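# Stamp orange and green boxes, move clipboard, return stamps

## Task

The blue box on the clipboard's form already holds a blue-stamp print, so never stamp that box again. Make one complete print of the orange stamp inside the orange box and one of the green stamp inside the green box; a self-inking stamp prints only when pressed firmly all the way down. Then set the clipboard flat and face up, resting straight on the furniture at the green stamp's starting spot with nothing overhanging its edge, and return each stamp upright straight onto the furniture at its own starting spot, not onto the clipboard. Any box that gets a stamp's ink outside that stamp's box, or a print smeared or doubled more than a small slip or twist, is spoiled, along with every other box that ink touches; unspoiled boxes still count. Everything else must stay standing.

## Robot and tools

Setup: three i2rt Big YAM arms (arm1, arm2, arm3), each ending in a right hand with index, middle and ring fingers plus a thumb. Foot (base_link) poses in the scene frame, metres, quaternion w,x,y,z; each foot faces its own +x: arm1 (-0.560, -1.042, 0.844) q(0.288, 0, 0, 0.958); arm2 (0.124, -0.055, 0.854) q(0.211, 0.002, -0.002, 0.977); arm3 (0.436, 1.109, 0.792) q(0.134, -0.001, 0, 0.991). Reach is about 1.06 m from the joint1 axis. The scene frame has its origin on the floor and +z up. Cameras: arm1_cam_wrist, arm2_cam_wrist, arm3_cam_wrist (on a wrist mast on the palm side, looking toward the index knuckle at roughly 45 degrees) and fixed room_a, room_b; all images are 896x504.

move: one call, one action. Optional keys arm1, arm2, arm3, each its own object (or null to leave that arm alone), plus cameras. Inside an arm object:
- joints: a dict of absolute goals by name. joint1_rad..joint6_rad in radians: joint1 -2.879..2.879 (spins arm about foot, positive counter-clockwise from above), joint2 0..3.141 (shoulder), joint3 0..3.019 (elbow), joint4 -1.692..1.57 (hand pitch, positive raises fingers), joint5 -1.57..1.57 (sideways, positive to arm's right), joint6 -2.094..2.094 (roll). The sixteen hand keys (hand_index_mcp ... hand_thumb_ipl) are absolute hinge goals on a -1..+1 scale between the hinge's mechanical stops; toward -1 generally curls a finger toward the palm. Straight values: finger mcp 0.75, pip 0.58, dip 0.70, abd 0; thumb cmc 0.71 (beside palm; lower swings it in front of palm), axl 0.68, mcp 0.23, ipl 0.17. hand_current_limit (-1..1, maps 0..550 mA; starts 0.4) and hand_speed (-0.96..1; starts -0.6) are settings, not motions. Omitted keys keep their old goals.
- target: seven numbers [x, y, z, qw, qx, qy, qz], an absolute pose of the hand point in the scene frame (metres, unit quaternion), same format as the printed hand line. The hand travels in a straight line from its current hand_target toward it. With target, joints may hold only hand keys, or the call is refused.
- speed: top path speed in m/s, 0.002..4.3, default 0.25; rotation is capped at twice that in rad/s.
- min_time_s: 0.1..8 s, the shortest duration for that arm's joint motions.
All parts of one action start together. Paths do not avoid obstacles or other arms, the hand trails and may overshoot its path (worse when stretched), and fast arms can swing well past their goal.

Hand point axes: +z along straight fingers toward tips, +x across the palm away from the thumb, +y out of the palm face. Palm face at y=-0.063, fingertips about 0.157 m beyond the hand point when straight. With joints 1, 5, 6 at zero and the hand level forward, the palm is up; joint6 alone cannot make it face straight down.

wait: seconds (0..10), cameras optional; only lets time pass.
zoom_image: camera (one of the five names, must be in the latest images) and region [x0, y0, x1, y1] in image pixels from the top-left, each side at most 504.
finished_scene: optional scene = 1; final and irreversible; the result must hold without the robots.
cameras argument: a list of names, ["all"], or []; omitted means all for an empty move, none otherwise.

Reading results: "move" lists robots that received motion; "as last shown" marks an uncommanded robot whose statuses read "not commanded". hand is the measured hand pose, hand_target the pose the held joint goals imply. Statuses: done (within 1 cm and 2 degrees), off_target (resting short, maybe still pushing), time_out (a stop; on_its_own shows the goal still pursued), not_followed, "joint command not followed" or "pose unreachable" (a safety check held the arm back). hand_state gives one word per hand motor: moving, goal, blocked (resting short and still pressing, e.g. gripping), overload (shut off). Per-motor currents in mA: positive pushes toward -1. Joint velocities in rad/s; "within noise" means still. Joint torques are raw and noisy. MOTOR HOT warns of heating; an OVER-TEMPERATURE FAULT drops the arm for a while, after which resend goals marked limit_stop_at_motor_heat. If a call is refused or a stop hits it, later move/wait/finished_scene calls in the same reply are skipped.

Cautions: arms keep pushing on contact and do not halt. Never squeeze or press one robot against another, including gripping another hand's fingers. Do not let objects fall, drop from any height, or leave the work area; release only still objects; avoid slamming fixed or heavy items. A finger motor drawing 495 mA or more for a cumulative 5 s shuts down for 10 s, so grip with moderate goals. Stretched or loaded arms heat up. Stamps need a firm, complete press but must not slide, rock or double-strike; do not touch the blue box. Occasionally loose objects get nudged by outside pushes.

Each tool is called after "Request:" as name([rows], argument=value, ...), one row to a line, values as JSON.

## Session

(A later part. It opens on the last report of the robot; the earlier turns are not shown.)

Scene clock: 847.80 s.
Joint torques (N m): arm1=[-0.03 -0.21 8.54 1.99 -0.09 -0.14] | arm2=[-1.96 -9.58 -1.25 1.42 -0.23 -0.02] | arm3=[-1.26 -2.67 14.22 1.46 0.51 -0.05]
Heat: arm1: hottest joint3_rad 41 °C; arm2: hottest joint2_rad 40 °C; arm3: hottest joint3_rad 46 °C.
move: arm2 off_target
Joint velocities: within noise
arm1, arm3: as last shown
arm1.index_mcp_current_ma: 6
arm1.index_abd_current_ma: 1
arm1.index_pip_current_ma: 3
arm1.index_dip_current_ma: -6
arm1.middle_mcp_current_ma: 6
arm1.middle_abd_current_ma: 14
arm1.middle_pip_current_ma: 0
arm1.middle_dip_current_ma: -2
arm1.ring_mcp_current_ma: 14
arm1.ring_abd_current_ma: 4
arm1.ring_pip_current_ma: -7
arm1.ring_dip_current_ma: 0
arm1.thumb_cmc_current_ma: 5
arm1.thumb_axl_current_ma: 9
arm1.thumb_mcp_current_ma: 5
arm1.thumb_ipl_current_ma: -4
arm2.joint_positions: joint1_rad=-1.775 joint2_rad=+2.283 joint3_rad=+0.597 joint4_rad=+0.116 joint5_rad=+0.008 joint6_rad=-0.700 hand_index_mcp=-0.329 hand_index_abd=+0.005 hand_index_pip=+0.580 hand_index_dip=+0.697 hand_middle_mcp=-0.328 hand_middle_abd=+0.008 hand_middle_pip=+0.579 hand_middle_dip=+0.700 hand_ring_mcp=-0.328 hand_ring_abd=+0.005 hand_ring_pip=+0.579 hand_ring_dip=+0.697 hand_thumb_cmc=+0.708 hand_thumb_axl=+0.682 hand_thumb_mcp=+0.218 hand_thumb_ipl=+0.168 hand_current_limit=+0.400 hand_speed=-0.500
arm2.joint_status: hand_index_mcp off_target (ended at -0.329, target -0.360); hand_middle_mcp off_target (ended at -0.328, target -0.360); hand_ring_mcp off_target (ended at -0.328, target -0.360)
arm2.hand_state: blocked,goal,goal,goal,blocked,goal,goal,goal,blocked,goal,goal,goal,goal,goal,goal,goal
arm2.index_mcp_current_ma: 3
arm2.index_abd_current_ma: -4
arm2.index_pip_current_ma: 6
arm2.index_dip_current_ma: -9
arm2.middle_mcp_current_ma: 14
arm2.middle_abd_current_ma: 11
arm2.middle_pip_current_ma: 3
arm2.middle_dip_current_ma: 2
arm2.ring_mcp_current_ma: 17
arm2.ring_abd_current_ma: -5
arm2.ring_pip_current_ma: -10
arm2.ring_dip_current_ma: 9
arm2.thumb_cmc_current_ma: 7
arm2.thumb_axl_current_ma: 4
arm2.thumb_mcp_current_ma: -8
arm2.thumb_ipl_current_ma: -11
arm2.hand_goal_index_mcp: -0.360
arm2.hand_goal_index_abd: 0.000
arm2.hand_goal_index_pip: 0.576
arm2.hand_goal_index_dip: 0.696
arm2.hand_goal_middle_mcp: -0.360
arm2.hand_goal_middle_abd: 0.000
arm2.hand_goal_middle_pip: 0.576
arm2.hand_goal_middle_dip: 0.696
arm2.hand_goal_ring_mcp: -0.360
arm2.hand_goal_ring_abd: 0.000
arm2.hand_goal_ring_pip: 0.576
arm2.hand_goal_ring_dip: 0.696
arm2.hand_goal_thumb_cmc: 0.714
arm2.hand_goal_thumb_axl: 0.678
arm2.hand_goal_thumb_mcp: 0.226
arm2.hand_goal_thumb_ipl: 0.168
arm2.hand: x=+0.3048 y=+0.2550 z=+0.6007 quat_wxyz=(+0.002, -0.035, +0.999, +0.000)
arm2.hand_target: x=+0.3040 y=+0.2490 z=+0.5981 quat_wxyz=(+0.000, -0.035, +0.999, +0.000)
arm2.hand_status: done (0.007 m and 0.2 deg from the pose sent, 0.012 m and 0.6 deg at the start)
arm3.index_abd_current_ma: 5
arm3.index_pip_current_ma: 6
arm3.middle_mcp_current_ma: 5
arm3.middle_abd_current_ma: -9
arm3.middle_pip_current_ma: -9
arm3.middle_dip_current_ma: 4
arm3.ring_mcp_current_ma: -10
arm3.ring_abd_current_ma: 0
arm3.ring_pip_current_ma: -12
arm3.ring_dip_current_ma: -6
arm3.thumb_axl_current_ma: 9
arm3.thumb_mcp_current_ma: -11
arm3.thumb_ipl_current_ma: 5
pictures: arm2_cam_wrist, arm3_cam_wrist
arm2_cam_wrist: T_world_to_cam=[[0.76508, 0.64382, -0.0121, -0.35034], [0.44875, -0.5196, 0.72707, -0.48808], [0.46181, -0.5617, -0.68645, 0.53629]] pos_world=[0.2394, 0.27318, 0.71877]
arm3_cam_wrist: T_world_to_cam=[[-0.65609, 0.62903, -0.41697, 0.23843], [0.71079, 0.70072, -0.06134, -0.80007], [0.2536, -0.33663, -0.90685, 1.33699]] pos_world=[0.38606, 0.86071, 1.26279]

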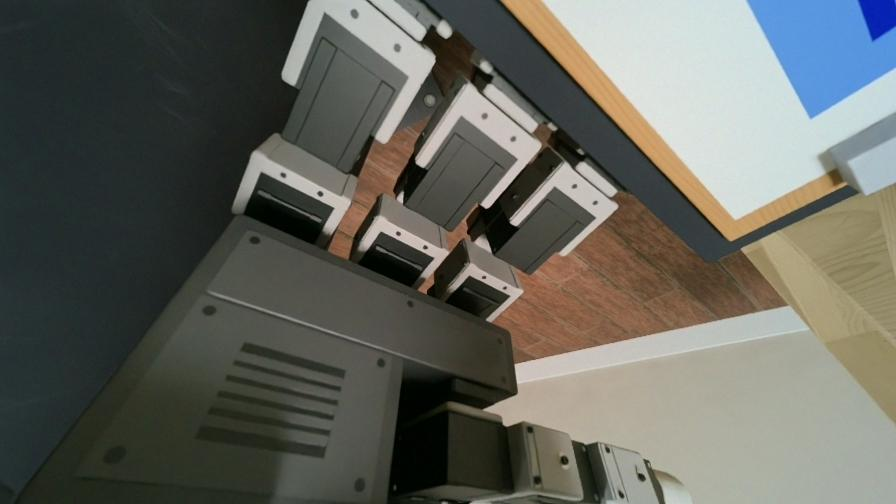

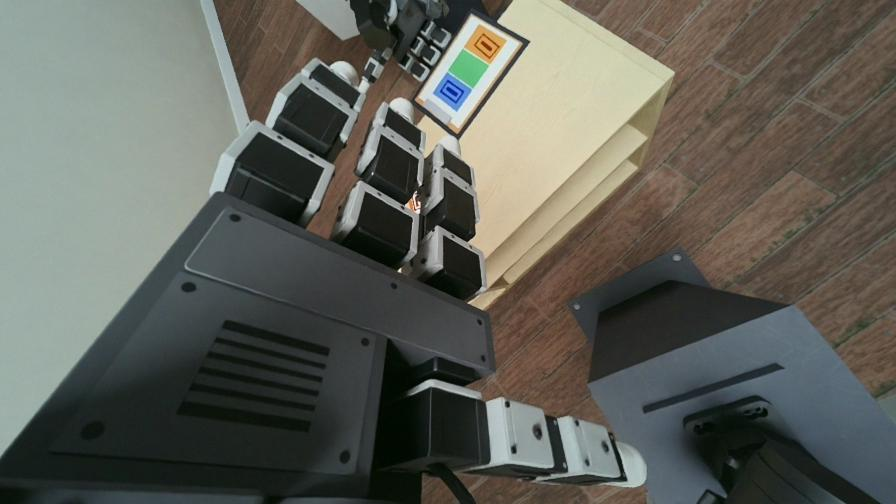

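Request:
move(arm2={"joints":{"hand_index_mcp":-0.48,"hand_middle_mcp":-0.48,"hand_ring_mcp":-0.48,"hand_speed":-0.8}}, cameras=["arm2_cam_wrist"])

Scene clock: 850.83 s.
Joint torques (N m): arm1=[-0.03 -0.21 8.57 1.98 -0.09 -0.13] | arm2=[-2.08 -9.64 -1.26 1.4 -0.24 -0.02] | arm3=[-1.38 -2.96 14.3 1.35 0.53 -0.07]
Heat: arm1: hottest joint3_rad 41 °C; arm2: hottest joint2_rad 39 °C; arm3: hottest joint3_rad 46 °C.
move: arm2 off_target
Joint velocities: within noise
arm1, arm3: as last shown
arm1.index_mcp_current_ma: -4
arm1.index_abd_current_ma: 3
arm1.index_dip_current_ma: -9
arm1.middle_mcp_current_ma: 4
arm1.middle_abd_current_ma: 2
arm1.middle_pip_current_ma: -3
arm1.middle_dip_current_ma: 6
arm1.ring_mcp_current_ma: 11
arm1.ring_abd_current_ma: 3
arm1.ring_pip_current_ma: -8
arm1.ring_dip_current_ma: 5
arm1.thumb_cmc_current_ma: 6
arm1.thumb_axl_current_ma: 6
arm1.thumb_mcp_current_ma: 2
arm1.thumb_ipl_current_ma: -3
arm2.joint_positions: joint1_rad=-1.775 joint2_rad=+2.285 joint3_rad=+0.597 joint4_rad=+0.116 joint5_rad=+0.008 joint6_rad=-0.701 hand_index_mcp=-0.425 hand_index_abd=+0.005 hand_index_pip=+0.581 hand_index_dip=+0.697 hand_middle_mcp=-0.420 hand_middle_abd=+0.009 hand_middle_pip=+0.580 hand_middle_dip=+0.700 hand_ring_mcp=-0.416 hand_ring_abd=+0.005 hand_ring_pip=+0.580 hand_ring_dip=+0.697 hand_thumb_cmc=+0.708 hand_thumb_axl=+0.682 hand_thumb_mcp=+0.218 hand_thumb_ipl=+0.168 hand_current_limit=+0.400 hand_speed=-0.800
arm2.joint_status: hand_index_mcp off_target (ended at -0.425, target -0.480); hand_middle_mcp off_target (ended at -0.420, target -0.480); hand_ring_mcp off_target (ended at -0.416, target -0.480); the others done
arm2.hand_state: blocked,goal,goal,goal,blocked,goal,goal,goal,blocked,goal,goal,goal,goal,goal,goal,goal
arm2.index_mcp_current_ma: 23
arm2.index_abd_current_ma: -3
arm2.index_pip_current_ma: -3
arm2.index_dip_current_ma: 0
arm2.middle_mcp_current_ma: 31
arm2.middle_abd_current_ma: 7
arm2.middle_pip_current_ma: 0
arm2.middle_dip_current_ma: 0
arm2.ring_mcp_current_ma: 47
arm2.ring_abd_current_ma: -12
arm2.ring_pip_current_ma: -5
arm2.ring_dip_current_ma: 8
arm2.thumb_cmc_current_ma: 0
arm2.thumb_axl_current_ma: 0
arm2.thumb_mcp_current_ma: -9
arm2.thumb_ipl_current_ma: -7
arm2.hand_goal_index_mcp: -0.480
arm2.hand_goal_index_abd: 0.000
arm2.hand_goal_index_pip: 0.576
arm2.hand_goal_index_dip: 0.696
arm2.hand_goal_middle_mcp: -0.480
arm2.hand_goal_middle_abd: 0.000
arm2.hand_goal_middle_pip: 0.576
arm2.hand_goal_middle_dip: 0.696
arm2.hand_goal_ring_mcp: -0.480
arm2.hand_goal_ring_abd: 0.000
arm2.hand_goal_ring_pip: 0.576
arm2.hand_goal_ring_dip: 0.696
arm2.hand_goal_thumb_cmc: 0.714
arm2.hand_goal_thumb_axl: 0.678
arm2.hand_goal_thumb_mcp: 0.226
arm2.hand_goal_thumb_ipl: 0.168
arm2.hand: x=+0.3043 y=+0.2543 z=+0.6000 quat_wxyz=(+0.001, -0.036, +0.999, +0.000)
arm2.hand_target: x=+0.3039 y=+0.2490 z=+0.5980 quat_wxyz=(+0.000, -0.035, +0.999, +0.000)
arm2.hand_status: not commanded
arm3.index_mcp_current_ma: -6
arm3.index_abd_current_ma: 4
arm3.index_pip_current_ma: 11
arm3.index_dip_current_ma: -1
arm3.middle_mcp_current_ma: 8
arm3.middle_abd_current_ma: -12
arm3.middle_pip_current_ma: -8
arm3.ring_mcp_current_ma: -8
arm3.ring_abd_current_ma: 9
arm3.ring_pip_current_ma: -4
arm3.ring_dip_current_ma: -2
arm3.thumb_cmc_current_ma: -1
arm3.thumb_axl_current_ma: 10
arm3.thumb_mcp_current_ma: -6
arm3.thumb_ipl_current_ma: 6
arm2_cam_wrist: T_world_to_cam=[[0.76457, 0.64438, -0.01437, -0.34798], [0.45015, -0.51788, 0.72744, -0.48873], [0.46131, -0.56265, -0.68602, 0.53577]] pos_world=[0.2389, 0.27258, 0.71808]

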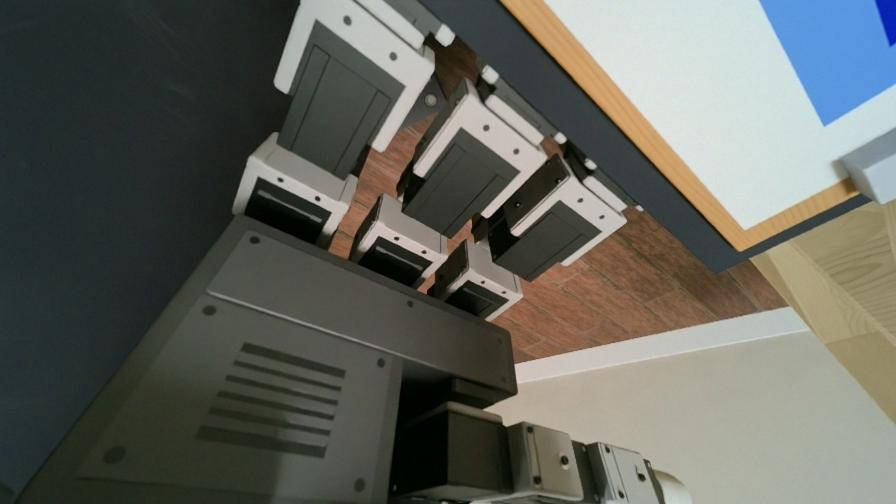

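Request:
move(arm2={"target":[0.304,0.247,0.586,0,-0.0349,0.9994,0],"speed":0.05,"joints":{"hand_thumb_cmc":-0.571}}, cameras=["arm2_cam_wrist","arm3_cam_wrist"])

Request:
zoom_image(camera="arm3_cam_wrist", region=[380, 0, 580, 170])

Scene clock: 855.13 s.
Joint torques (N m): arm1=[0.03 -0.21 8.55 1.96 -0.09 -0.13] | arm2=[-1.85 -9.76 -0.59 1.4 -0.32 -0.03] | arm3=[-0.85 -2.84 14.17 1.09 0.52 -0.07]
Heat: arm1: hottest joint3_rad 41 °C; arm2: hottest joint2_rad 39 °C; arm3: hottest joint3_rad 46 °C.
move: arm2 done
Joint velocities: within noise
arm1, arm3: as last shown
arm1.index_mcp_current_ma: -6
arm1.index_pip_current_ma: 6
arm1.index_dip_current_ma: -10
arm1.middle_mcp_current_ma: 8
arm1.middle_abd_current_ma: 3
arm1.middle_pip_current_ma: -7
arm1.middle_dip_current_ma: -5
arm1.ring_mcp_current_ma: 9
arm1.ring_abd_current_ma: -1
arm1.ring_pip_current_ma: -7
arm1.ring_dip_current_ma: 0
arm1.thumb_cmc_current_ma: 2
arm1.thumb_axl_current_ma: 11
arm1.thumb_mcp_current_ma: 10
arm1.thumb_ipl_current_ma: -1
arm2.joint_positions: joint1_rad=-1.780 joint2_rad=+2.330 joint3_rad=+0.597 joint4_rad=+0.148 joint5_rad=+0.008 joint6_rad=-0.706 hand_index_mcp=-0.432 hand_index_abd=+0.005 hand_index_pip=+0.580 hand_index_dip=+0.697 hand_middle_mcp=-0.431 hand_middle_abd=+0.009 hand_middle_pip=+0.580 hand_middle_dip=+0.700 hand_ring_mcp=-0.432 hand_ring_abd=+0.005 hand_ring_pip=+0.581 hand_ring_dip=+0.697 hand_thumb_cmc=-0.575 hand_thumb_axl=+0.682 hand_thumb_mcp=+0.218 hand_thumb_ipl=+0.168 hand_current_limit=+0.400 hand_speed=-0.800
arm2.joint_status: all done
arm2.hand_state: blocked,goal,goal,goal,blocked,goal,goal,goal,blocked,goal,goal,goal,goal,goal,goal,goal
arm2.index_mcp_current_ma: 15
arm2.index_abd_current_ma: -6
arm2.index_pip_current_ma: 6
arm2.index_dip_current_ma: -4
arm2.middle_mcp_current_ma: 27
arm2.middle_abd_current_ma: 10
arm2.middle_pip_current_ma: 1
arm2.middle_dip_current_ma: 1
arm2.ring_mcp_current_ma: 31
arm2.ring_abd_current_ma: -11
arm2.ring_pip_current_ma: -14
arm2.ring_dip_current_ma: 12
arm2.thumb_cmc_current_ma: 8
arm2.thumb_axl_current_ma: 4
arm2.thumb_mcp_current_ma: -11
arm2.thumb_ipl_current_ma: -3
arm2.hand_goal_index_mcp: -0.480
arm2.hand_goal_index_abd: 0.000
arm2.hand_goal_index_pip: 0.576
arm2.hand_goal_index_dip: 0.696
arm2.hand_goal_middle_mcp: -0.480
arm2.hand_goal_middle_abd: 0.000
arm2.hand_goal_middle_pip: 0.576
arm2.hand_goal_middle_dip: 0.696
arm2.hand_goal_ring_mcp: -0.480
arm2.hand_goal_ring_abd: 0.000
arm2.hand_goal_ring_pip: 0.576
arm2.hand_goal_ring_dip: 0.696
arm2.hand_goal_thumb_cmc: -0.570
arm2.hand_goal_thumb_axl: 0.678
arm2.hand_goal_thumb_mcp: 0.226
arm2.hand_goal_thumb_ipl: 0.168
arm2.hand: x=+0.2997 y=+0.2462 z=+0.5879 quat_wxyz=(-0.002, -0.036, +0.999, -0.005)
arm2.hand_target: x=+0.3040 y=+0.2469 z=+0.5860 quat_wxyz=(+0.000, -0.035, +0.999, +0.000)
arm2.hand_status: done (0.005 m and 0.7 deg from the pose sent, 0.016 m and 0.2 deg at the start)
arm3.index_mcp_current_ma: -9
arm3.index_abd_current_ma: 16
arm3.index_pip_current_ma: 4
arm3.index_dip_current_ma: 2
arm3.middle_mcp_current_ma: 4
arm3.middle_abd_current_ma: -6
arm3.middle_dip_current_ma: -3
arm3.ring_mcp_current_ma: -7
arm3.ring_abd_current_ma: 5
arm3.ring_pip_current_ma: -9
arm3.ring_dip_current_ma: -5
arm3.thumb_cmc_current_ma: 0
arm3.thumb_axl_current_ma: 2
arm3.thumb_ipl_current_ma: 10
arm2_cam_wrist: T_world_to_cam=[[0.76388, 0.64483, -0.02595, -0.33259], [0.45576, -0.51056, 0.72912, -0.48657], [0.45691, -0.56879, -0.68389, 0.52662]] pos_world=[0.2352, 0.26558, 0.70629]
arm3_cam_wrist: T_world_to_cam=[[-0.65609, 0.62903, -0.41697, 0.23843], [0.71079, 0.70072, -0.06134, -0.80007], [0.2536, -0.33663, -0.90685, 1.33699]] pos_world=[0.38606, 0.86071, 1.26279]

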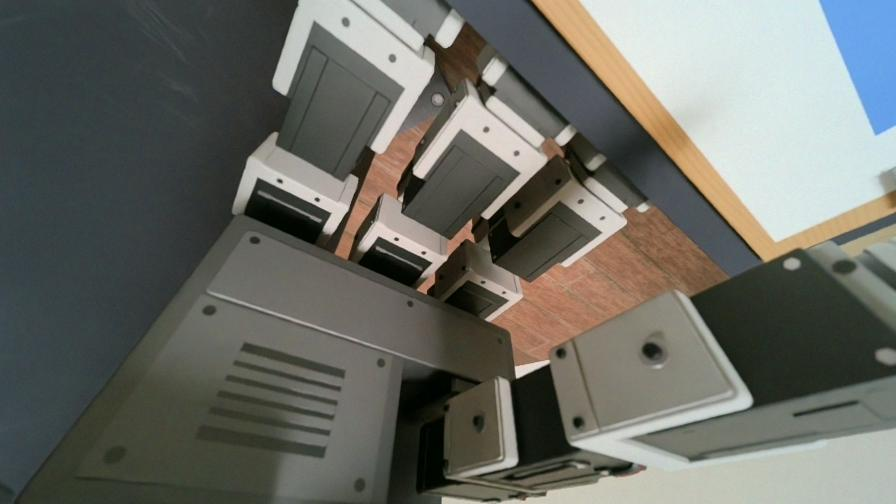

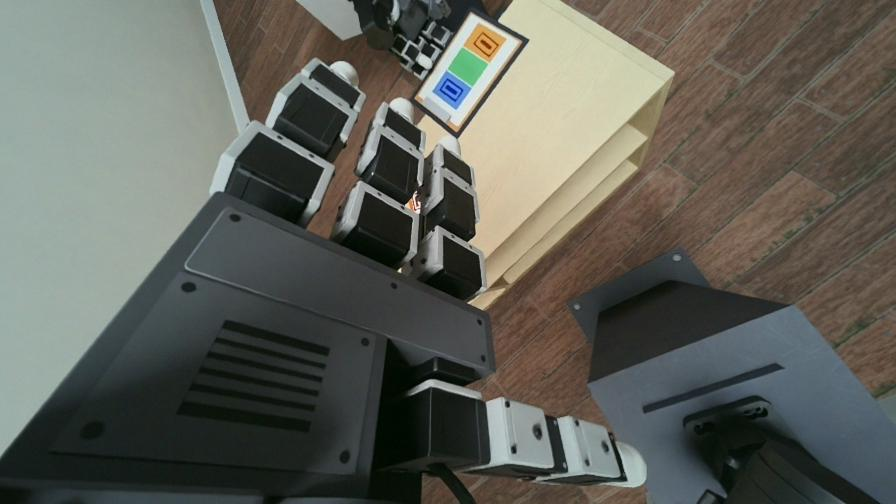

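Scaled by 2.520 from the camera's image (finer frame: 1280x720).

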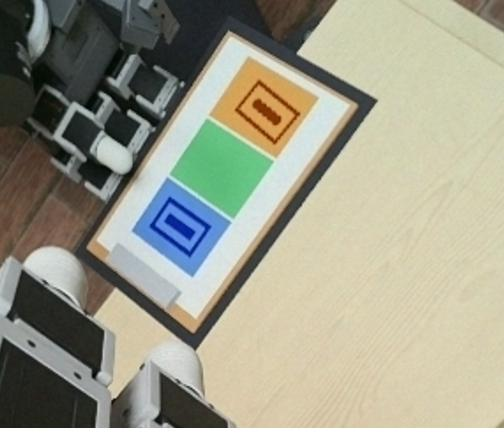

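Request:
move(arm2={"joints":{"hand_thumb_mcp":0.35,"hand_thumb_ipl":-0.481}}, cameras=["arm2_cam_wrist","arm3_cam_wrist"])

Request:
move(arm2={"joints":{"hand_thumb_mcp":0.20}}, cameras=["arm2_cam_wrist","arm3_cam_wrist"])

Request:
zoom_image(camera="arm3_cam_wrist", region=[380, 0, 580, 170])

Scene clock: 861.40 s.
Joint torques (N m): arm1=[-0.03 -0.21 8.54 2 -0.09 -0.13] | arm2=[-1.9 -9.58 -0.59 1.29 -0.32 -0.03] | arm3=[-0.73 -2.49 14.22 1.36 0.58 -0.06]
Heat: arm1: hottest joint3_rad 41 °C; arm2: hottest joint2_rad 39 °C; arm3: hottest joint3_rad 46 °C.
move: arm2 done
Joint velocities: within noise
arm1, arm3: as last shown
arm1.index_mcp_current_ma: -2
arm1.index_abd_current_ma: 7
arm1.index_pip_current_ma: -1
arm1.index_dip_current_ma: -5
arm1.middle_mcp_current_ma: 5
arm1.middle_abd_current_ma: -1
arm1.middle_pip_current_ma: 1
arm1.middle_dip_current_ma: -2
arm1.ring_mcp_current_ma: 5
arm1.ring_abd_current_ma: 8
arm1.ring_pip_current_ma: -8
arm1.ring_dip_current_ma: 9
arm1.thumb_cmc_current_ma: 9
arm1.thumb_axl_current_ma: 8
arm1.thumb_mcp_current_ma: 3
arm1.thumb_ipl_current_ma: -3
arm2.joint_positions: joint1_rad=-1.780 joint2_rad=+2.330 joint3_rad=+0.597 joint4_rad=+0.148 joint5_rad=+0.008 joint6_rad=-0.706 hand_index_mcp=-0.432 hand_index_abd=+0.005 hand_index_pip=+0.580 hand_index_dip=+0.697 hand_middle_mcp=-0.431 hand_middle_abd=+0.009 hand_middle_pip=+0.580 hand_middle_dip=+0.700 hand_ring_mcp=-0.432 hand_ring_abd=+0.005 hand_ring_pip=+0.581 hand_ring_dip=+0.697 hand_thumb_cmc=-0.575 hand_thumb_axl=+0.682 hand_thumb_mcp=+0.334 hand_thumb_ipl=-0.479 hand_current_limit=+0.400 hand_speed=-0.800
arm2.joint_status: all done
arm2.hand_state: blocked,goal,goal,goal,blocked,goal,goal,goal,blocked,goal,goal,goal,goal,goal,goal,goal
arm2.index_mcp_current_ma: 21
arm2.index_abd_current_ma: -5
arm2.index_pip_current_ma: 2
arm2.index_dip_current_ma: -11
arm2.middle_mcp_current_ma: 28
arm2.middle_abd_current_ma: 2
arm2.middle_pip_current_ma: 4
arm2.middle_dip_current_ma: 5
arm2.ring_mcp_current_ma: 27
arm2.ring_abd_current_ma: -10
arm2.ring_pip_current_ma: -11
arm2.ring_dip_current_ma: 3
arm2.thumb_cmc_current_ma: 9
arm2.thumb_axl_current_ma: -6
arm2.thumb_mcp_current_ma: -11
arm2.thumb_ipl_current_ma: -5
arm2.hand_goal_index_mcp: -0.480
arm2.hand_goal_index_abd: 0.000
arm2.hand_goal_index_pip: 0.576
arm2.hand_goal_index_dip: 0.696
arm2.hand_goal_middle_mcp: -0.480
arm2.hand_goal_middle_abd: 0.000
arm2.hand_goal_middle_pip: 0.576
arm2.hand_goal_middle_dip: 0.696
arm2.hand_goal_ring_mcp: -0.480
arm2.hand_goal_ring_abd: 0.000
arm2.hand_goal_ring_pip: 0.576
arm2.hand_goal_ring_dip: 0.696
arm2.hand_goal_thumb_cmc: -0.570
arm2.hand_goal_thumb_axl: 0.678
arm2.hand_goal_thumb_mcp: 0.350
arm2.hand_goal_thumb_ipl: -0.480
arm2.hand: x=+0.2997 y=+0.2462 z=+0.5879 quat_wxyz=(-0.002, -0.036, +0.999, -0.005)
arm2.hand_target: x=+0.3040 y=+0.2469 z=+0.5860 quat_wxyz=(+0.000, -0.035, +0.999, +0.000)
arm2.hand_status: not commanded
arm3.index_mcp_current_ma: -5
arm3.index_abd_current_ma: 12
arm3.index_pip_current_ma: 8
arm3.index_dip_current_ma: 3
arm3.middle_mcp_current_ma: 3
arm3.middle_pip_current_ma: -10
arm3.middle_dip_current_ma: 1
arm3.ring_abd_current_ma: 4
arm3.ring_pip_current_ma: -10
arm3.thumb_cmc_current_ma: -2
arm3.thumb_axl_current_ma: 7
arm3.thumb_mcp_current_ma: -7
arm3.thumb_ipl_current_ma: 9
arm2_cam_wrist: T_world_to_cam=[[0.76388, 0.64483, -0.02595, -0.33259], [0.45576, -0.51056, 0.72912, -0.48657], [0.45691, -0.56879, -0.68389, 0.52662]] pos_world=[0.2352, 0.26558, 0.70629]
arm3_cam_wrist: T_world_to_cam=[[-0.65609, 0.62903, -0.41697, 0.23843], [0.71079, 0.70072, -0.06134, -0.80007], [0.2536, -0.33663, -0.90685, 1.33699]] pos_world=[0.38606, 0.86071, 1.26279]

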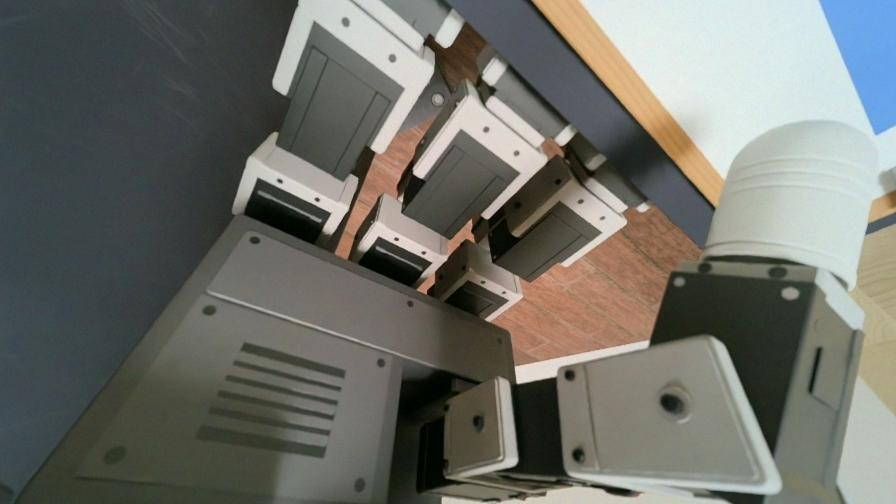

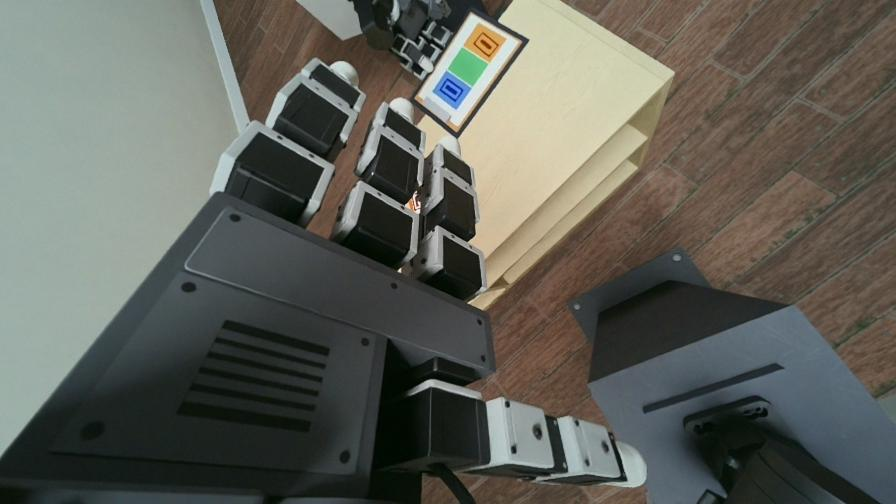

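Scene clock: 862.07 s.
Joint torques (N m): arm1=[0.03 -0.15 8.55 2 -0.1 -0.14] | arm2=[-2.02 -9.82 -0.59 1.32 -0.31 -0.02] | arm3=[-0.38 -2.2 14.27 1.54 0.49 -0.08]
Heat: arm1: hottest joint3_rad 41 °C; arm2: hottest joint2_rad 39 °C; arm3: hottest joint3_rad 46 °C.
move: arm2 done
Joint velocities: within noise
arm1, arm3: as last shown
arm1.index_mcp_current_ma: 4
arm1.index_abd_current_ma: 9
arm1.index_pip_current_ma: 9
arm1.index_dip_current_ma: -6
arm1.middle_mcp_current_ma: 8
arm1.middle_abd_current_ma: 0
arm1.middle_pip_current_ma: -2
arm1.middle_dip_current_ma: -3
arm1.ring_mcp_current_ma: -1
arm1.ring_abd_current_ma: -2
arm1.ring_pip_current_ma: 3
arm1.ring_dip_current_ma: 5
arm1.thumb_cmc_current_ma: 7
arm1.thumb_axl_current_ma: 10
arm1.thumb_mcp_current_ma: 8
arm1.thumb_ipl_current_ma: -5
arm2.joint_positions: joint1_rad=-1.780 joint2_rad=+2.330 joint3_rad=+0.597 joint4_rad=+0.148 joint5_rad=+0.008 joint6_rad=-0.706 hand_index_mcp=-0.432 hand_index_abd=+0.005 hand_index_pip=+0.580 hand_index_dip=+0.697 hand_middle_mcp=-0.431 hand_middle_abd=+0.009 hand_middle_pip=+0.580 hand_middle_dip=+0.700 hand_ring_mcp=-0.432 hand_ring_abd=+0.005 hand_ring_pip=+0.581 hand_ring_dip=+0.697 hand_thumb_cmc=-0.575 hand_thumb_axl=+0.682 hand_thumb_mcp=+0.195 hand_thumb_ipl=-0.479 hand_current_limit=+0.400 hand_speed=-0.800
arm2.joint_status: all done
arm2.hand_state: blocked,goal,goal,goal,blocked,goal,goal,goal,blocked,goal,goal,goal,goal,goal,goal,goal
arm2.index_mcp_current_ma: 15
arm2.index_abd_current_ma: -1
arm2.index_pip_current_ma: 5
arm2.index_dip_current_ma: -4
arm2.middle_mcp_current_ma: 26
arm2.middle_abd_current_ma: 4
arm2.middle_pip_current_ma: -1
arm2.middle_dip_current_ma: -1
arm2.ring_mcp_current_ma: 34
arm2.ring_abd_current_ma: -5
arm2.ring_pip_current_ma: -10
arm2.ring_dip_current_ma: 9
arm2.thumb_cmc_current_ma: 9
arm2.thumb_axl_current_ma: -14
arm2.thumb_mcp_current_ma: -10
arm2.thumb_ipl_current_ma: -5
arm2.hand_goal_index_mcp: -0.480
arm2.hand_goal_index_abd: 0.000
arm2.hand_goal_index_pip: 0.576
arm2.hand_goal_index_dip: 0.696
arm2.hand_goal_middle_mcp: -0.480
arm2.hand_goal_middle_abd: 0.000
arm2.hand_goal_middle_pip: 0.576
arm2.hand_goal_middle_dip: 0.696
arm2.hand_goal_ring_mcp: -0.480
arm2.hand_goal_ring_abd: 0.000
arm2.hand_goal_ring_pip: 0.576
arm2.hand_goal_ring_dip: 0.696
arm2.hand_goal_thumb_cmc: -0.570
arm2.hand_goal_thumb_axl: 0.678
arm2.hand_goal_thumb_mcp: 0.200
arm2.hand_goal_thumb_ipl: -0.480
arm2.hand: x=+0.2997 y=+0.2462 z=+0.5879 quat_wxyz=(-0.002, -0.036, +0.999, -0.005)
arm2.hand_target: x=+0.3040 y=+0.2469 z=+0.5860 quat_wxyz=(+0.000, -0.035, +0.999, +0.000)
arm2.hand_status: not commanded
arm3.index_mcp_current_ma: -4
arm3.index_abd_current_ma: 11
arm3.index_pip_current_ma: 10
arm3.index_dip_current_ma: 0
arm3.middle_mcp_current_ma: 6
arm3.middle_abd_current_ma: -10
arm3.middle_dip_current_ma: 0
arm3.ring_mcp_current_ma: -11
arm3.ring_abd_current_ma: 8
arm3.ring_pip_current_ma: -11
arm3.ring_dip_current_ma: 1
arm3.thumb_axl_current_ma: 5
arm3.thumb_mcp_current_ma: -11
arm3.thumb_ipl_current_ma: 10
arm2_cam_wrist: T_world_to_cam=[[0.76388, 0.64483, -0.02595, -0.33259], [0.45576, -0.51056, 0.72912, -0.48657], [0.45691, -0.56879, -0.68389, 0.52662]] pos_world=[0.2352, 0.26558, 0.70629]
arm3_cam_wrist: T_world_to_cam=[[-0.65609, 0.62903, -0.41697, 0.23843], [0.71079, 0.70072, -0.06134, -0.80007], [0.2536, -0.33663, -0.90685, 1.33699]] pos_world=[0.38606, 0.86071, 1.26279]

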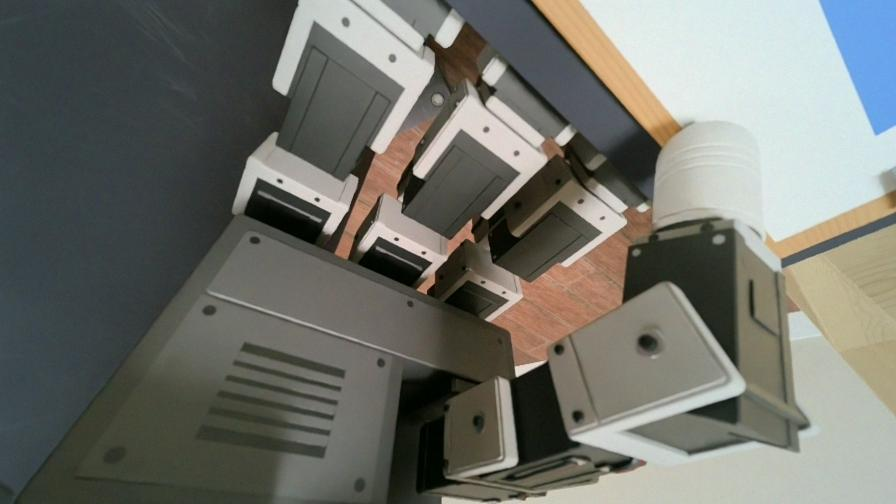

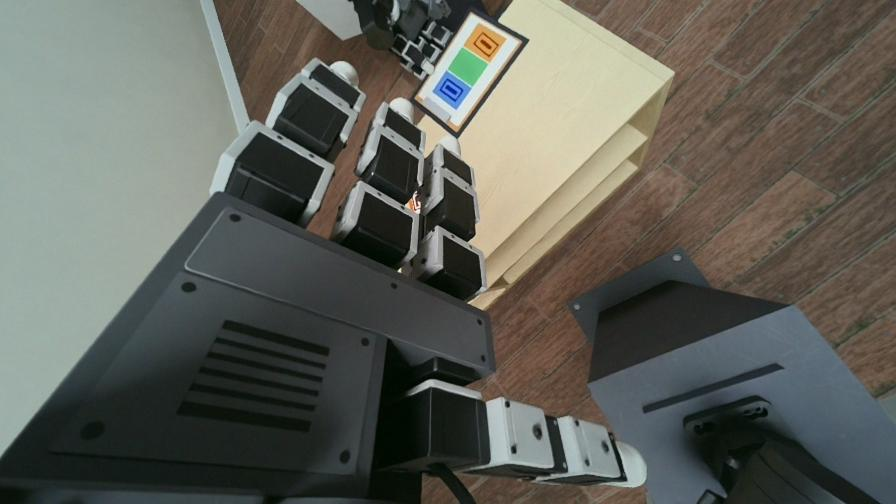

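Scaled by 2.520 from the camera's image (finer frame: 1280x720).

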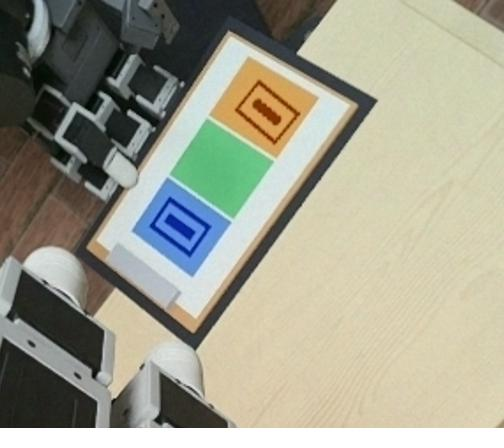

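Request:
move(arm2={"joints":{"hand_thumb_mcp":0.08}})

Request:
move(arm2={"joints":{"hand_thumb_mcp":-0.04}}, cameras=["arm2_cam_wrist","arm3_cam_wrist"])

Request:
zoom_image(camera="arm3_cam_wrist", region=[380, 0, 580, 170])

Scene clock: 864.10 s.
Joint torques (N m): arm1=[-0.03 -0.15 8.54 1.98 -0.09 -0.14] | arm2=[-2.02 -9.76 -0.69 1.25 -0.33 0] | arm3=[0.15 -2.2 14.41 1.29 0.45 -0.03]
Heat: arm1: hottest joint3_rad 41 °C; arm2: hottest joint2_rad 39 °C; arm3: hottest joint3_rad 46 °C.
move: arm2 off_target
Joint velocities: within noise
arm1, arm3: as last shown
arm1.index_mcp_current_ma: -4
arm1.index_abd_current_ma: 4
arm1.index_dip_current_ma: -7
arm1.middle_abd_current_ma: 5
arm1.middle_pip_current_ma: -3
arm1.middle_dip_current_ma: -2
arm1.ring_mcp_current_ma: -4
arm1.ring_abd_current_ma: 4
arm1.ring_pip_current_ma: -2
arm1.ring_dip_current_ma: 11
arm1.thumb_cmc_current_ma: 12
arm1.thumb_axl_current_ma: 11
arm1.thumb_mcp_current_ma: 1
arm2.joint_positions: joint1_rad=-1.780 joint2_rad=+2.330 joint3_rad=+0.598 joint4_rad=+0.151 joint5_rad=+0.008 joint6_rad=-0.708 hand_index_mcp=-0.432 hand_index_abd=+0.005 hand_index_pip=+0.580 hand_index_dip=+0.697 hand_middle_mcp=-0.432 hand_middle_abd=+0.009 hand_middle_pip=+0.580 hand_middle_dip=+0.700 hand_ring_mcp=-0.430 hand_ring_abd=-0.008 hand_ring_pip=+0.590 hand_ring_dip=+0.697 hand_thumb_cmc=-0.576 hand_thumb_axl=+0.674 hand_thumb_mcp=+0.132 hand_thumb_ipl=-0.472 hand_current_limit=+0.400 hand_speed=-0.800
arm2.joint_status: hand_thumb_mcp off_target (ended at +0.132, target +0.080)
arm2.hand_state: blocked,goal,goal,goal,blocked,goal,goal,goal,blocked,goal,goal,goal,goal,goal,blocked,goal
arm2.index_mcp_current_ma: 16
arm2.index_abd_current_ma: -10
arm2.index_pip_current_ma: 4
arm2.index_dip_current_ma: -7
arm2.middle_mcp_current_ma: 27
arm2.middle_abd_current_ma: 4
arm2.middle_pip_current_ma: -2
arm2.middle_dip_current_ma: 9
arm2.ring_mcp_current_ma: 29
arm2.ring_abd_current_ma: -8
arm2.ring_pip_current_ma: -6
arm2.ring_dip_current_ma: 12
arm2.thumb_cmc_current_ma: 2
arm2.thumb_axl_current_ma: -1
arm2.thumb_mcp_current_ma: 23
arm2.thumb_ipl_current_ma: -3
arm2.hand_goal_index_mcp: -0.480
arm2.hand_goal_index_abd: 0.000
arm2.hand_goal_index_pip: 0.576
arm2.hand_goal_index_dip: 0.696
arm2.hand_goal_middle_mcp: -0.480
arm2.hand_goal_middle_abd: 0.000
arm2.hand_goal_middle_pip: 0.576
arm2.hand_goal_middle_dip: 0.696
arm2.hand_goal_ring_mcp: -0.480
arm2.hand_goal_ring_abd: 0.000
arm2.hand_goal_ring_pip: 0.576
arm2.hand_goal_ring_dip: 0.696
arm2.hand_goal_thumb_cmc: -0.570
arm2.hand_goal_thumb_axl: 0.678
arm2.hand_goal_thumb_mcp: 0.080
arm2.hand_goal_thumb_ipl: -0.480
arm2.hand: x=+0.3003 y=+0.2474 z=+0.5881 quat_wxyz=(-0.001, -0.037, +0.999, -0.003)
arm2.hand_target: x=+0.3039 y=+0.2469 z=+0.5860 quat_wxyz=(+0.000, -0.035, +0.999, +0.000)
arm2.hand_status: not commanded
arm3.index_mcp_current_ma: -7
arm3.index_abd_current_ma: 12
arm3.index_pip_current_ma: 6
arm3.index_dip_current_ma: 4
arm3.middle_mcp_current_ma: 4
arm3.middle_abd_current_ma: -5
arm3.middle_dip_current_ma: -1
arm3.ring_mcp_current_ma: -9
arm3.ring_abd_current_ma: 4
arm3.ring_pip_current_ma: -12
arm3.ring_dip_current_ma: -2
arm3.thumb_cmc_current_ma: 2
arm3.thumb_mcp_current_ma: -4
arm3.thumb_ipl_current_ma: 6
pictures: none

Scene clock: 864.70 s.
Joint torques (N m): arm1=[0.03 -0.09 8.54 1.99 -0.09 -0.13] | arm2=[-1.96 -9.76 -0.73 1.22 -0.34 0.02] | arm3=[-0.44 -1.85 14.17 1.31 0.55 -0.08]
Heat: arm1: hottest joint3_rad 41 °C; arm2: hottest joint2_rad 39 °C; arm3: hottest joint3_rad 46 °C.
move: arm2 off_target
Joint velocities: within noise
arm1, arm3: as last shown
arm1.index_mcp_current_ma: 1
arm1.index_abd_current_ma: 5
arm1.index_pip_current_ma: -3
arm1.middle_mcp_current_ma: -2
arm1.middle_abd_current_ma: 6
arm1.middle_pip_current_ma: 0
arm1.middle_dip_current_ma: 1
arm1.ring_mcp_current_ma: 5
arm1.ring_abd_current_ma: 1
arm1.ring_pip_current_ma: -4
arm1.ring_dip_current_ma: -5
arm1.thumb_cmc_current_ma: 7
arm1.thumb_axl_current_ma: 10
arm1.thumb_mcp_current_ma: -3
arm1.thumb_ipl_current_ma: -1
arm2.joint_positions: joint1_rad=-1.780 joint2_rad=+2.330 joint3_rad=+0.598 joint4_rad=+0.153 joint5_rad=+0.008 joint6_rad=-0.710 hand_index_mcp=-0.432 hand_index_abd=+0.005 hand_index_pip=+0.584 hand_index_dip=+0.696 hand_middle_mcp=-0.426 hand_middle_abd=+0.007 hand_middle_pip=+0.589 hand_middle_dip=+0.695 hand_ring_mcp=-0.421 hand_ring_abd=-0.008 hand_ring_pip=+0.596 hand_ring_dip=+0.697 hand_thumb_cmc=-0.576 hand_thumb_axl=+0.674 hand_thumb_mcp=+0.112 hand_thumb_ipl=-0.453 hand_current_limit=+0.400 hand_speed=-0.800
arm2.joint_status: hand_thumb_mcp off_target (ended at +0.112, target -0.040)
arm2.hand_state: blocked,goal,goal,goal,blocked,goal,goal,goal,blocked,goal,goal,goal,goal,goal,blocked,blocked
arm2.index_mcp_current_ma: 18
arm2.index_abd_current_ma: -2
arm2.index_pip_current_ma: 6
arm2.index_dip_current_ma: -8
arm2.middle_mcp_current_ma: 32
arm2.middle_abd_current_ma: 5
arm2.middle_pip_current_ma: 2
arm2.middle_dip_current_ma: 2
arm2.ring_mcp_current_ma: 35
arm2.ring_abd_current_ma: -13
arm2.ring_pip_current_ma: 0
arm2.ring_dip_current_ma: 4
arm2.thumb_cmc_current_ma: 7
arm2.thumb_axl_current_ma: -7
arm2.thumb_mcp_current_ma: 210
arm2.thumb_ipl_current_ma: 6
arm2.hand_goal_index_mcp: -0.480
arm2.hand_goal_index_abd: 0.000
arm2.hand_goal_index_pip: 0.576
arm2.hand_goal_index_dip: 0.696
arm2.hand_goal_middle_mcp: -0.480
arm2.hand_goal_middle_abd: 0.000
arm2.hand_goal_middle_pip: 0.576
arm2.hand_goal_middle_dip: 0.696
arm2.hand_goal_ring_mcp: -0.480
arm2.hand_goal_ring_abd: 0.000
arm2.hand_goal_ring_pip: 0.576
arm2.hand_goal_ring_dip: 0.696
arm2.hand_goal_thumb_cmc: -0.570
arm2.hand_goal_thumb_axl: 0.678
arm2.hand_goal_thumb_mcp: -0.040
arm2.hand_goal_thumb_ipl: -0.480
arm2.hand: x=+0.3004 y=+0.2478 z=+0.5883 quat_wxyz=(-0.001, -0.038, +0.999, -0.003)
arm2.hand_target: x=+0.3039 y=+0.2469 z=+0.5860 quat_wxyz=(+0.000, -0.035, +0.999, +0.000)
arm2.hand_status: not commanded
arm3.index_mcp_current_ma: -5
arm3.index_abd_current_ma: 6
arm3.index_pip_current_ma: 5
arm3.index_dip_current_ma: 1
arm3.middle_mcp_current_ma: 10
arm3.middle_abd_current_ma: -7
arm3.middle_pip_current_ma: -8
arm3.middle_dip_current_ma: 2
arm3.ring_mcp_current_ma: -10
arm3.ring_abd_current_ma: 10
arm3.ring_pip_current_ma: -8
arm3.ring_dip_current_ma: -5
arm3.thumb_cmc_current_ma: 0
arm3.thumb_mcp_current_ma: -13
arm3.thumb_ipl_current_ma: 10
arm2_cam_wrist: T_world_to_cam=[[0.76155, 0.64778, -0.02042, -0.33733], [0.45539, -0.51241, 0.72805, -0.48519], [0.46116, -0.56375, -0.68522, 0.52572]] pos_world=[0.23541, 0.26628, 0.70658]
arm3_cam_wrist: T_world_to_cam=[[-0.65609, 0.62903, -0.41697, 0.23843], [0.71079, 0.70072, -0.06134, -0.80007], [0.2536, -0.33663, -0.90685, 1.33699]] pos_world=[0.38606, 0.86071, 1.26279]

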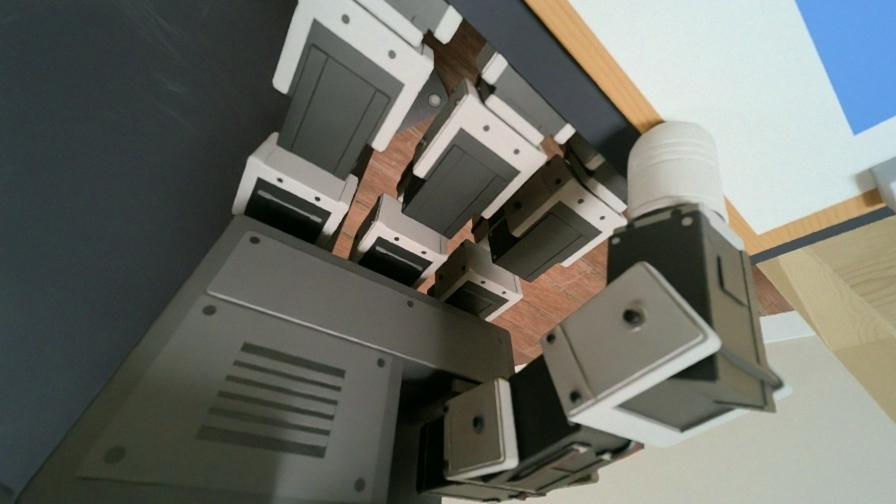

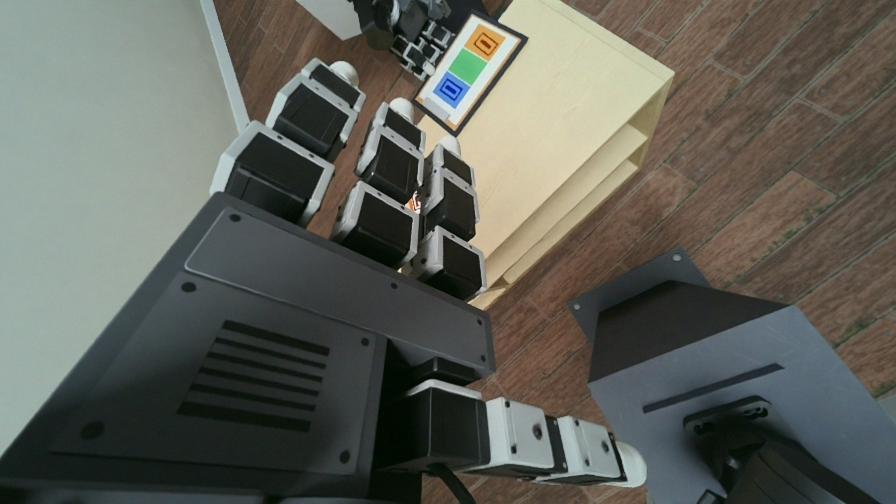

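Scaled by 2.520 from the camera's image (finer frame: 1280x720).

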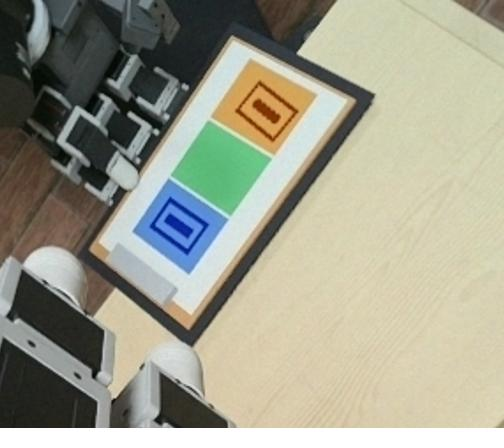

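Request:
move(arm2={"target":[0.304,0.215,0.586,0,-0.0349,0.9994,0],"speed":0.03,"joints":{"hand_thumb_mcp":-0.10}}, cameras=["arm2_cam_wrist","arm3_cam_wrist"])

Request:
zoom_image(camera="arm3_cam_wrist", region=[380, 0, 580, 170])

Scene clock: 869.50 s.
Joint torques (N m): arm1=[-0.03 -0.15 8.55 1.96 -0.09 -0.13] | arm2=[-2.02 -9 -2.29 1.22 -0.32 -0.04] | arm3=[-1.44 -1.85 14.53 1.36 0.52 -0.06]
Heat: arm1: hottest joint3_rad 41 °C; arm2: hottest joint2_rad 39 °C; arm3: hottest joint3_rad 46 °C.
move: arm2 off_target
Joint velocities: within noise
arm1.joint_positions: joint1_rad=+0.107 joint2_rad=+0.639 joint3_rad=+1.372 joint4_rad=-1.403 joint5_rad=-0.093 joint6_rad=+1.215 hand_index_mcp=+0.753 hand_index_abd=+0.000 hand_index_pip=+0.577 hand_index_dip=+0.696 hand_middle_mcp=+0.753 hand_middle_abd=+0.000 hand_middle_pip=+0.577 hand_middle_dip=+0.696 hand_ring_mcp=+0.753 hand_ring_abd=+0.000 hand_ring_pip=+0.577 hand_ring_dip=+0.696 hand_thumb_cmc=+0.714 hand_thumb_axl=+0.677 hand_thumb_mcp=+0.225 hand_thumb_ipl=+0.168 hand_current_limit=+0.400 hand_speed=-0.600
arm1.joint_status: not commanded
arm1.hand_state: goal,goal,goal,goal,goal,goal,goal,goal,goal,goal,goal,goal,goal,goal,goal,goal
arm1.index_mcp_current_ma: -9
arm1.index_abd_current_ma: 11
arm1.index_pip_current_ma: 9
arm1.index_dip_current_ma: -3
arm1.middle_mcp_current_ma: 6
arm1.middle_abd_current_ma: 3
arm1.middle_pip_current_ma: 1
arm1.middle_dip_current_ma: -7
arm1.ring_mcp_current_ma: -1
arm1.ring_abd_current_ma: 7
arm1.ring_pip_current_ma: -4
arm1.ring_dip_current_ma: 6
arm1.thumb_cmc_current_ma: 10
arm1.thumb_axl_current_ma: 6
arm1.thumb_mcp_current_ma: 8
arm1.thumb_ipl_current_ma: -13
arm1.hand_goal_index_mcp: 0.754
arm1.hand_goal_index_abd: 0.000
arm1.hand_goal_index_pip: 0.576
arm1.hand_goal_index_dip: 0.696
arm1.hand_goal_middle_mcp: 0.754
arm1.hand_goal_middle_abd: 0.000
arm1.hand_goal_middle_pip: 0.576
arm1.hand_goal_middle_dip: 0.696
arm1.hand_goal_ring_mcp: 0.754
arm1.hand_goal_ring_abd: 0.000
arm1.hand_goal_ring_pip: 0.576
arm1.hand_goal_ring_dip: 0.696
arm1.hand_goal_thumb_cmc: 0.714
arm1.hand_goal_thumb_axl: 0.678
arm1.hand_goal_thumb_mcp: 0.226
arm1.hand_goal_thumb_ipl: 0.168
arm1.hand: x=-0.7467 y=-0.8649 z=+1.3582 quat_wxyz=(-0.415, +0.034, +0.899, +0.137)
arm1.hand_target: x=-0.7441 y=-0.8642 z=+1.3721 quat_wxyz=(-0.427, +0.036, +0.892, +0.145)
arm1.hand_status: not commanded
arm2.joint_positions: joint1_rad=-1.857 joint2_rad=+2.342 joint3_rad=+0.558 joint4_rad=+0.230 joint5_rad=+0.007 joint6_rad=-0.784 hand_index_mcp=-0.421 hand_index_abd=-0.003 hand_index_pip=+0.592 hand_index_dip=+0.689 hand_middle_mcp=-0.420 hand_middle_abd=+0.001 hand_middle_pip=+0.591 hand_middle_dip=+0.690 hand_ring_mcp=-0.421 hand_ring_abd=-0.008 hand_ring_pip=+0.598 hand_ring_dip=+0.697 hand_thumb_cmc=-0.578 hand_thumb_axl=+0.674 hand_thumb_mcp=+0.082 hand_thumb_ipl=-0.425 hand_current_limit=+0.400 hand_speed=-0.800
arm2.joint_status: hand_thumb_mcp off_target (ended at +0.082, target -0.100)
arm2.hand_state: blocked,goal,goal,goal,blocked,goal,goal,goal,blocked,goal,blocked,goal,goal,goal,blocked,blocked
arm2.index_mcp_current_ma: 24
arm2.index_abd_current_ma: 0
arm2.index_pip_current_ma: 2
arm2.index_dip_current_ma: -5
arm2.middle_mcp_current_ma: 38
arm2.middle_abd_current_ma: 0
arm2.middle_pip_current_ma: -3
arm2.middle_dip_current_ma: -4
arm2.ring_mcp_current_ma: 38
arm2.ring_abd_current_ma: -8
arm2.ring_pip_current_ma: -5
arm2.ring_dip_current_ma: 10
arm2.thumb_cmc_current_ma: 5
arm2.thumb_axl_current_ma: -4
arm2.thumb_mcp_current_ma: 294
arm2.thumb_ipl_current_ma: 36
arm2.hand_goal_index_mcp: -0.480
arm2.hand_goal_index_abd: 0.000
arm2.hand_goal_index_pip: 0.576
arm2.hand_goal_index_dip: 0.696
arm2.hand_goal_middle_mcp: -0.480
arm2.hand_goal_middle_abd: 0.000
arm2.hand_goal_middle_pip: 0.576
arm2.hand_goal_middle_dip: 0.696
arm2.hand_goal_ring_mcp: -0.480
arm2.hand_goal_ring_abd: 0.000
arm2.hand_goal_ring_pip: 0.576
arm2.hand_goal_ring_dip: 0.696
arm2.hand_goal_thumb_cmc: -0.570
arm2.hand_goal_thumb_axl: 0.678
arm2.hand_goal_thumb_mcp: -0.100
arm2.hand_goal_thumb_ipl: -0.480
arm2.hand: x=+0.3095 y=+0.2263 z=+0.5898 quat_wxyz=(+0.007, -0.036, +0.999, +0.006)
arm2.hand_target: x=+0.3039 y=+0.2153 z=+0.5863 quat_wxyz=(+0.000, -0.035, +0.999, +0.000)
arm2.hand_status: off_target (0.013 m and 1.1 deg from the pose sent, 0.033 m and 0.5 deg at the start)
arm3.joint_positions: joint1_rad=+2.143 joint2_rad=+0.730 joint3_rad=+0.874 joint4_rad=-0.866 joint5_rad=+0.592 joint6_rad=+1.703 hand_index_mcp=+0.754 hand_index_abd=+0.002 hand_index_pip=+0.577 hand_index_dip=+0.696 hand_middle_mcp=+0.754 hand_middle_abd=+0.003 hand_middle_pip=+0.577 hand_middle_dip=+0.696 hand_ring_mcp=+0.774 hand_ring_abd=+0.022 hand_ring_pip=+0.591 hand_ring_dip=+0.702 hand_thumb_cmc=+0.714 hand_thumb_axl=+0.677 hand_thumb_mcp=+0.226 hand_thumb_ipl=+0.168 hand_current_limit=+0.400 hand_speed=-0.600
arm3.joint_status: not commanded
arm3.hand_state: goal,goal,goal,goal,goal,goal,goal,goal,blocked,blocked,goal,goal,goal,goal,goal,goal
arm3.index_mcp_current_ma: -5
arm3.index_abd_current_ma: 10
arm3.index_pip_current_ma: 9
arm3.index_dip_current_ma: -1
arm3.middle_mcp_current_ma: 8
arm3.middle_abd_current_ma: -6
arm3.middle_pip_current_ma: -9
arm3.middle_dip_current_ma: -2
arm3.ring_mcp_current_ma: -9
arm3.ring_abd_current_ma: 4
arm3.ring_pip_current_ma: -9
arm3.ring_dip_current_ma: -3
arm3.thumb_cmc_current_ma: -2
arm3.thumb_axl_current_ma: 6
arm3.thumb_mcp_current_ma: -10
arm3.thumb_ipl_current_ma: 9
arm3.hand_goal_index_mcp: 0.754
arm3.hand_goal_index_abd: 0.000
arm3.hand_goal_index_pip: 0.576
arm3.hand_goal_index_dip: 0.696
arm3.hand_goal_middle_mcp: 0.754
arm3.hand_goal_middle_abd: 0.000
arm3.hand_goal_middle_pip: 0.576
arm3.hand_goal_middle_dip: 0.696
arm3.hand_goal_ring_mcp: 0.754
arm3.hand_goal_ring_abd: 0.000
arm3.hand_goal_ring_pip: 0.576
arm3.hand_goal_ring_dip: 0.696
arm3.hand_goal_thumb_cmc: 0.714
arm3.hand_goal_thumb_axl: 0.678
arm3.hand_goal_thumb_mcp: 0.226
arm3.hand_goal_thumb_ipl: 0.168
arm3.hand: x=+0.3588 y=+0.8021 z=+1.1410 quat_wxyz=(-0.435, -0.589, +0.654, -0.190)
arm3.hand_target: x=+0.3569 y=+0.8011 z=+1.1598 quat_wxyz=(-0.441, -0.576, +0.658, -0.202)
arm3.hand_status: not commanded
arm2_cam_wrist: T_world_to_cam=[[0.76425, 0.64491, 0.00253, -0.34413], [0.44276, -0.52753, 0.72503, -0.49229], [0.46892, -0.55299, -0.68871, 0.50769]] pos_world=[0.2429, 0.24298, 0.70745]
arm3_cam_wrist: T_world_to_cam=[[-0.65609, 0.62903, -0.41697, 0.23843], [0.71079, 0.70072, -0.06134, -0.80007], [0.2536, -0.33663, -0.90685, 1.33699]] pos_world=[0.38606, 0.86071, 1.26279]

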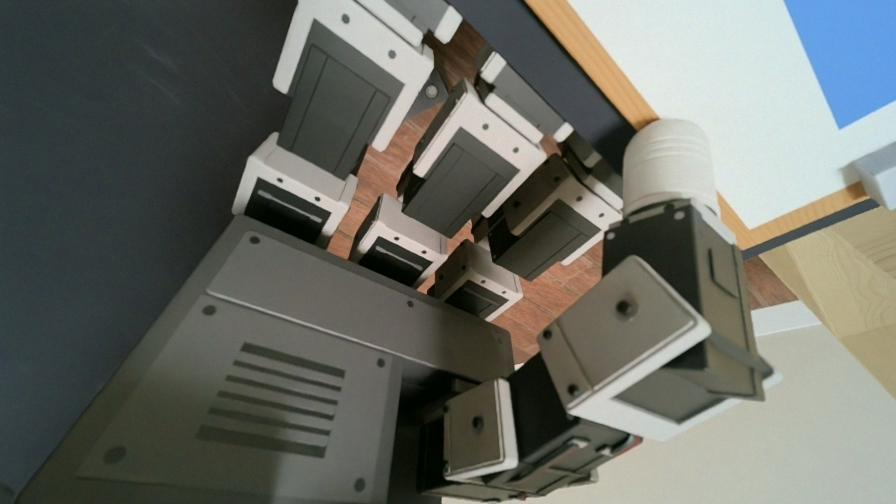

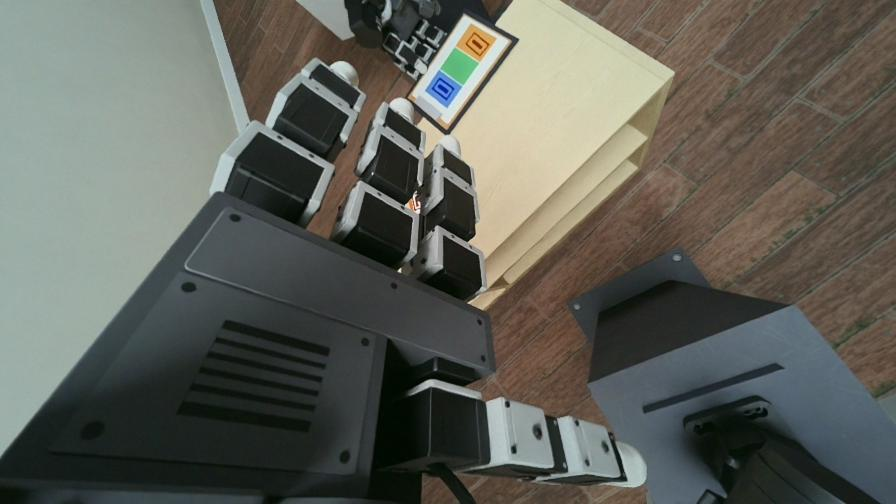

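Scaled by 2.520 from the camera's image (finer frame: 1280x720).

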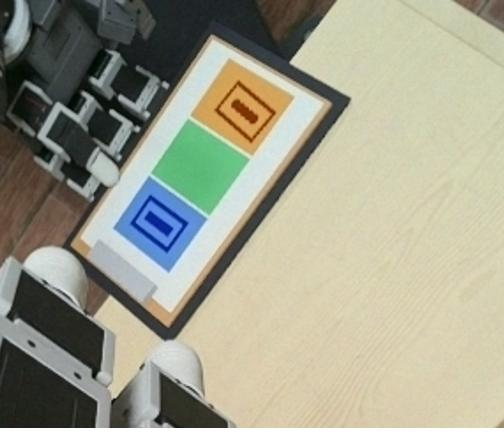

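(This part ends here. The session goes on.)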